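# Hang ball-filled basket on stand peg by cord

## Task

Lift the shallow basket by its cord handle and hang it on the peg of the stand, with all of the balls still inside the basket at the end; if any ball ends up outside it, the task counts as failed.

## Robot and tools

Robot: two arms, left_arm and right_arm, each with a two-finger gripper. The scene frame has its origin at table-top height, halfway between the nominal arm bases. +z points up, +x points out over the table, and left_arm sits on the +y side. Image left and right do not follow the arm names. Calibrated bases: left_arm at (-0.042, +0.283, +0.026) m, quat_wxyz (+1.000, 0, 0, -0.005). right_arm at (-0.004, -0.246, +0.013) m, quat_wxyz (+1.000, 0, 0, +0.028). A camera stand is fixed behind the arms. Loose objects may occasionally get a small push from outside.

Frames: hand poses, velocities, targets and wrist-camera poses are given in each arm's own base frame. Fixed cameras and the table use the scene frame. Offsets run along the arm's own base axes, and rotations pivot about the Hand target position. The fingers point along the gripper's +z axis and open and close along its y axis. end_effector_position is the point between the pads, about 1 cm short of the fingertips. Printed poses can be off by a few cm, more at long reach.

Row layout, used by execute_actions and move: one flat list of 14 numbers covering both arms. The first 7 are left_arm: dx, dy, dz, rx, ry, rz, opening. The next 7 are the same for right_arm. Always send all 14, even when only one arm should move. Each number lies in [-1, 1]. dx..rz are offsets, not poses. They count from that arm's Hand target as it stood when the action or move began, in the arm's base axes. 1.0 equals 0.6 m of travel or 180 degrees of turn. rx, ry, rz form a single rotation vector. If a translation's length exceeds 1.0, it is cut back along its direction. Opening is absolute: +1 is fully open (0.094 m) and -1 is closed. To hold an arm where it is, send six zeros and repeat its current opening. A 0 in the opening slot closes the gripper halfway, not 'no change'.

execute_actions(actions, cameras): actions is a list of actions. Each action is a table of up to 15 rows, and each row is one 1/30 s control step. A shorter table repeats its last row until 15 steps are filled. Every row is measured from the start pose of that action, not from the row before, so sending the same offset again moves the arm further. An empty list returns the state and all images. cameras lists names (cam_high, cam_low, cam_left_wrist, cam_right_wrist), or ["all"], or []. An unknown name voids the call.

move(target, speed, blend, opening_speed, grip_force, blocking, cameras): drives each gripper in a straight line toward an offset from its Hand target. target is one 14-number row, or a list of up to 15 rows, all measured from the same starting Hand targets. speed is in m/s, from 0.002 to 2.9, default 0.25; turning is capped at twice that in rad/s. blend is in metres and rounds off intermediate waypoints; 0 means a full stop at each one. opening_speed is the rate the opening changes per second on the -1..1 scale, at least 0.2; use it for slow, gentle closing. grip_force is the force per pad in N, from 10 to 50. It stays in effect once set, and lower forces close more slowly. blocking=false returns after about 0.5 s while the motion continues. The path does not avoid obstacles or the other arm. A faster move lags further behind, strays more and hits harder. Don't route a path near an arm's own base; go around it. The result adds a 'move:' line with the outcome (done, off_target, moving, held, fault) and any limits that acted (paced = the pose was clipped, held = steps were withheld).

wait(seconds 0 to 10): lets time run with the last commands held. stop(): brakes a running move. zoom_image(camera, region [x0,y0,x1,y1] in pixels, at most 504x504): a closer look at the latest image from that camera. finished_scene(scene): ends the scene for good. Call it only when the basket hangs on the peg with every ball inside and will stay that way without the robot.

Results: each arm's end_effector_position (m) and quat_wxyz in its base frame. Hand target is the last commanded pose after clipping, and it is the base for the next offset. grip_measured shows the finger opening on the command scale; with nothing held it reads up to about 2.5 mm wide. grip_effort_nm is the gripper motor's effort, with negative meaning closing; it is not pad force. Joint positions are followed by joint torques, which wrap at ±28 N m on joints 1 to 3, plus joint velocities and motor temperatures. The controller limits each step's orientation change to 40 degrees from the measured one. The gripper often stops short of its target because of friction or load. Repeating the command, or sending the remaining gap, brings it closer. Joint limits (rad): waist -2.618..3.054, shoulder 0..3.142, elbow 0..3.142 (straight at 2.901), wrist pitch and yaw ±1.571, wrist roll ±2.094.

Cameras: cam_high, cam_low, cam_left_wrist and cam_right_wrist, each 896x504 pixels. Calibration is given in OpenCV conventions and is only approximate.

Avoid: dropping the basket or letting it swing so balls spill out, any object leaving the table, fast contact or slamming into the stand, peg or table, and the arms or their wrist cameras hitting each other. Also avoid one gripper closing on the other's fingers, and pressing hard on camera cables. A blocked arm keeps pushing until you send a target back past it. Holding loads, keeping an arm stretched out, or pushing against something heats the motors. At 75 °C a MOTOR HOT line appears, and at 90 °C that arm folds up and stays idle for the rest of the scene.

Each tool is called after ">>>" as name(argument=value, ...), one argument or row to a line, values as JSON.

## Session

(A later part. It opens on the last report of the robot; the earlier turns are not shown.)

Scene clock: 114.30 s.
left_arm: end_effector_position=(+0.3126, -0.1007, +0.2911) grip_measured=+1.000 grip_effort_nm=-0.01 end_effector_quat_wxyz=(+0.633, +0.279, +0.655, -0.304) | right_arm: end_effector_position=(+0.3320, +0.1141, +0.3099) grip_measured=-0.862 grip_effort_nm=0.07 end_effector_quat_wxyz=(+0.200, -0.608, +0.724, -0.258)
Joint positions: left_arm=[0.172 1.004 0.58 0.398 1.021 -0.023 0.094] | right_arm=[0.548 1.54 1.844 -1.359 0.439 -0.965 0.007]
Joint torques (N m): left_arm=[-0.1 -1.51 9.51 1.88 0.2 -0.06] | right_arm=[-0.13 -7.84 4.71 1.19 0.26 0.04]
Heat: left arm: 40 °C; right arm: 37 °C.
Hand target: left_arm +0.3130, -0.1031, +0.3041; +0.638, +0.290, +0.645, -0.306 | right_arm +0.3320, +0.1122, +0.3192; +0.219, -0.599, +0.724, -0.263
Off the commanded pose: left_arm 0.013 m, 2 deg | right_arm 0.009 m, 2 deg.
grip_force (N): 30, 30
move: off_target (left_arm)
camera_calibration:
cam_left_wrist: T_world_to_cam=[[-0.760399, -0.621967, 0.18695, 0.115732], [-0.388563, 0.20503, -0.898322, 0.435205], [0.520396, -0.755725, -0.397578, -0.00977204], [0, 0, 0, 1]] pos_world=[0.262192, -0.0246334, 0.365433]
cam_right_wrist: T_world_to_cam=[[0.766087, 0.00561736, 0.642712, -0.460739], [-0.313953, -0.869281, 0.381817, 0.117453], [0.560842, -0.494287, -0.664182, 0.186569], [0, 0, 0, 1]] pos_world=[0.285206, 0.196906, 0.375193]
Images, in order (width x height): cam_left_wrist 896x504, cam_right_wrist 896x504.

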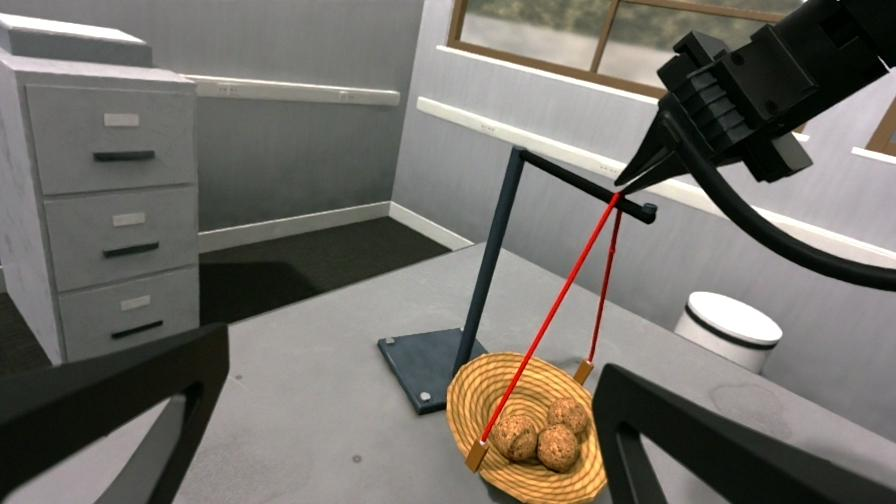

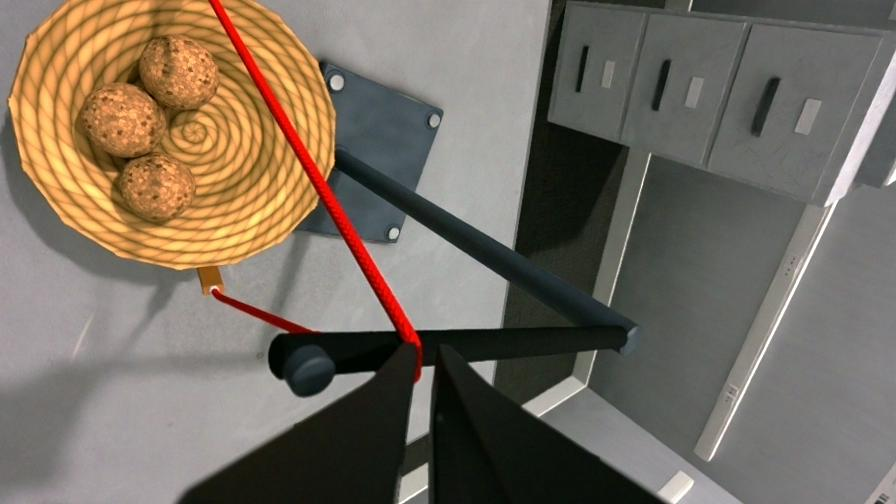

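>>> move(
  target=[
    [0,0,0,0,0,0,1,-0.025,0.005,0.045,0,0,0,-0.86],
    [0,0,0,0,0,0,1,-0.1,0.035,0.085,0,0,0,-0.86],
    [0,0,0,0,0,0,1,-0.22,0.08,0.07,0,0,0,-0.86],
  ],
  cameras=["all"],
  speed=[0.04, 0.06, 0.12],
  blend=[0.008, 0.02, 0],
)

>>> zoom_image(
  camera="cam_left_wrist",
  region=[400, 130, 700, 504],
)

>>> zoom_image(
  camera="cam_low",
  region=[370, 150, 520, 300],
)

Scene clock: 121.50 s.
left_arm: end_effector_position=(+0.3126, -0.1007, +0.2911) grip_measured=+1.000 grip_effort_nm=-0.01 end_effector_quat_wxyz=(+0.633, +0.279, +0.655, -0.304) | right_arm: end_effector_position=(+0.2018, +0.1649, +0.3590) grip_measured=-0.862 grip_effort_nm=0.07 end_effector_quat_wxyz=(+0.318, -0.617, +0.682, -0.228)
Joint positions: left_arm=[0.172 1.004 0.58 0.398 1.021 -0.023 0.094] | right_arm=[1.114 1.298 1.812 -1.575 0.652 -0.532 0.007]
Joint torques (N m): left_arm=[-0.13 -1.48 9.48 1.89 0.19 -0.04] | right_arm=[0.5 -3.58 3.89 0.9 0.47 0.15]
Heat: left arm: 40 °C; right arm: 37 °C.
Hand target: left_arm +0.3130, -0.1031, +0.3041; +0.638, +0.290, +0.645, -0.306 | right_arm +0.2000, +0.1603, +0.3612; +0.219, -0.599, +0.724, -0.263
Off the commanded pose: left_arm 0.013 m, 2 deg | right_arm 0.005 m, 13 deg.
joint sent to its limit (right arm) — joint 4 (wrist pitch), lower limit. The joint targets are off in orientation, not in position.
grip_force (N): 30, 30
move: off_target (left_arm, right_arm)
camera_calibration:
cam_left_wrist: T_world_to_cam=[[-0.760399, -0.621967, 0.18695, 0.115732], [-0.388563, 0.20503, -0.898322, 0.435205], [0.520396, -0.755725, -0.397578, -0.00977204], [0, 0, 0, 1]] pos_world=[0.262192, -0.0246334, 0.365433]
cam_right_wrist: T_world_to_cam=[[0.66346, -0.00746702, 0.748174, -0.407833], [-0.230342, -0.953424, 0.194746, 0.166091], [0.711873, -0.301542, -0.634278, 0.244308], [0, 0, 0, 1]] pos_world=[0.134922, 0.228979, 0.427744]

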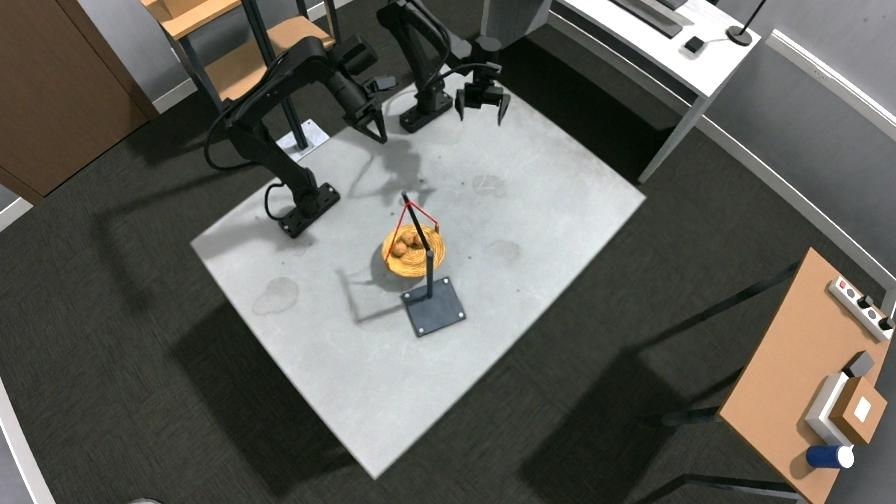

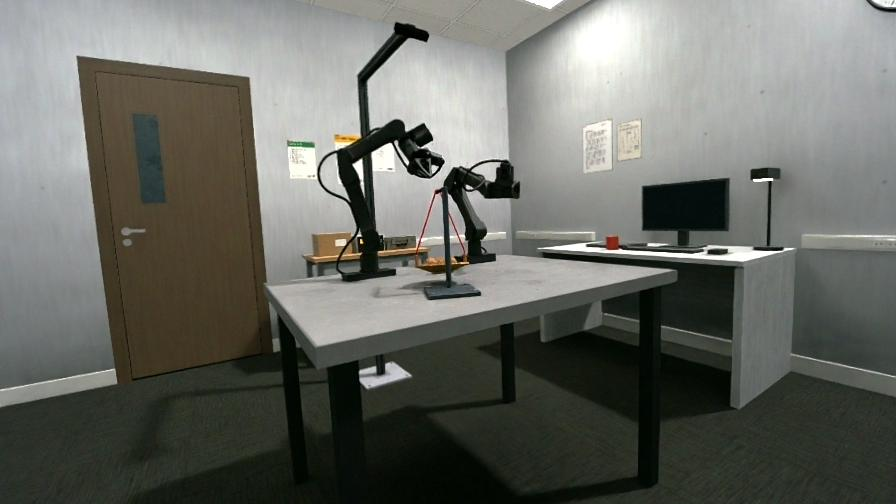

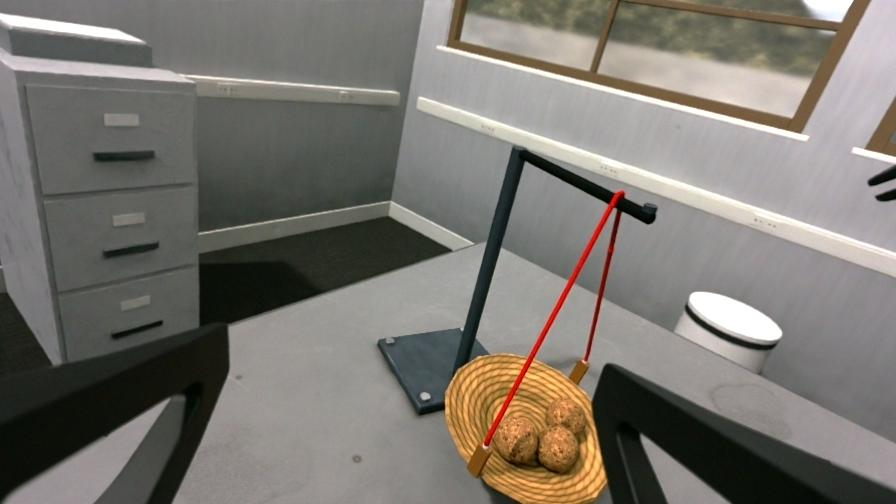

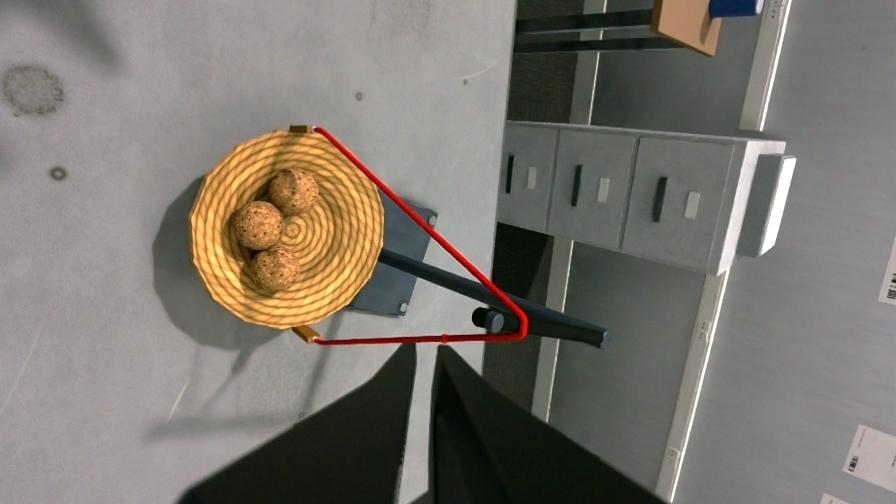

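Scaled by 1.348 from the camera's 896x504 image, which has a finer 1280x720 frame.

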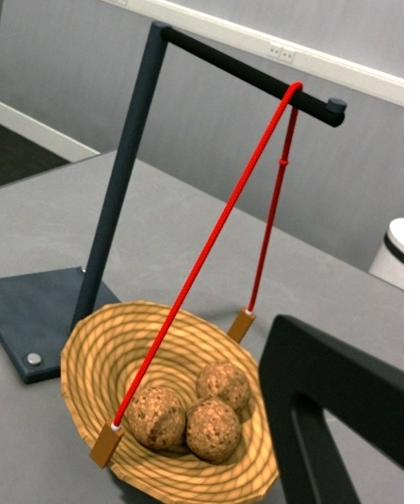

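Scaled by 3.360 from the camera's 896x504 image, which has a finer 1280x720 frame.

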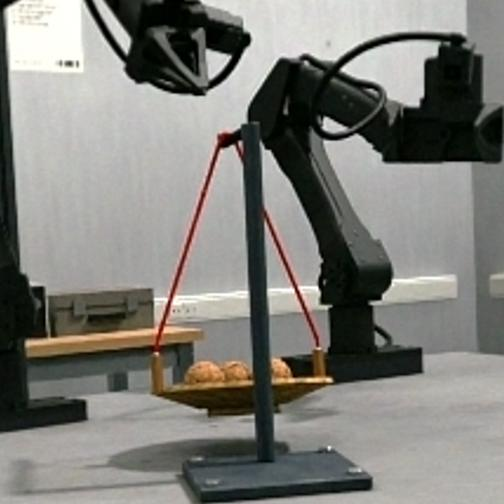

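>>> wait(
  seconds=0.5,
  cameras=["cam_left_wrist", "cam_low"],
)

Scene clock: 123.03 s.
left_arm: end_effector_position=(+0.3126, -0.1007, +0.2911) grip_measured=+1.000 grip_effort_nm=-0.01 end_effector_quat_wxyz=(+0.633, +0.279, +0.655, -0.304) | right_arm: end_effector_position=(+0.2018, +0.1648, +0.3591) grip_measured=-0.862 grip_effort_nm=0.08 end_effector_quat_wxyz=(+0.318, -0.617, +0.683, -0.228)
Joint positions: left_arm=[0.172 1.004 0.58 0.398 1.021 -0.023 0.094] | right_arm=[1.114 1.298 1.812 -1.575 0.652 -0.532 0.007]
Joint torques (N m): left_arm=[-0.09 -1.43 9.51 1.87 0.2 -0.05] | right_arm=[0.5 -3.56 3.85 0.89 0.49 0.14]
Heat: left arm: 40 °C; right arm: 36 °C.
Hand target: left_arm +0.3130, -0.1031, +0.3041; +0.638, +0.290, +0.645, -0.306 | right_arm +0.2000, +0.1602, +0.3612; +0.219, -0.599, +0.724, -0.263
Tool commands: left_gripper/opening=+1.0 right_gripper/opening=-0.86
Off the commanded pose: left_arm 0.013 m, 2 deg | right_arm 0.005 m, 13 deg.
grip_force (N): 30, 30
wait: 0.50 s; at rest from the start
camera_calibration:
cam_left_wrist: T_world_to_cam=[[-0.760399, -0.621967, 0.18695, 0.115732], [-0.388563, 0.20503, -0.898322, 0.435205], [0.520396, -0.755725, -0.397578, -0.00977204], [0, 0, 0, 1]] pos_world=[0.262192, -0.0246334, 0.365433]
Images, in order (width x height): cam_low 896x504, cam_left_wrist 896x504.

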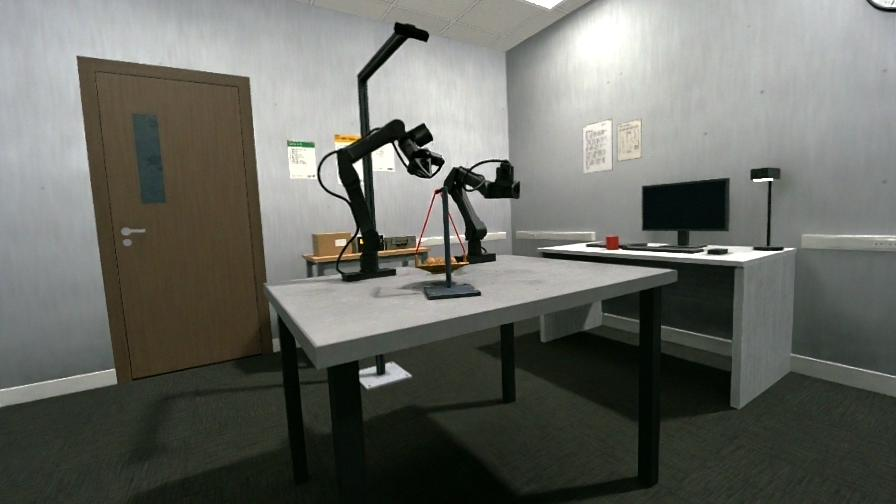

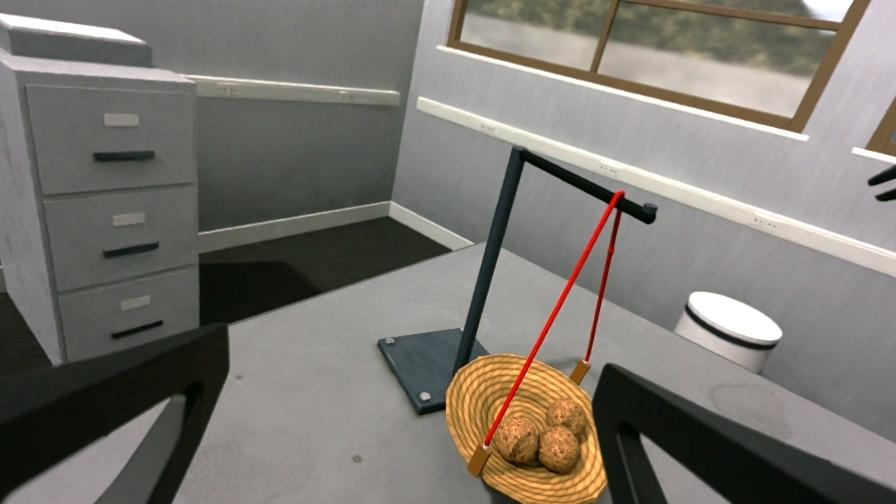

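>>> finished_scene(
  scene=2,
)

The scene is finished: the task was done.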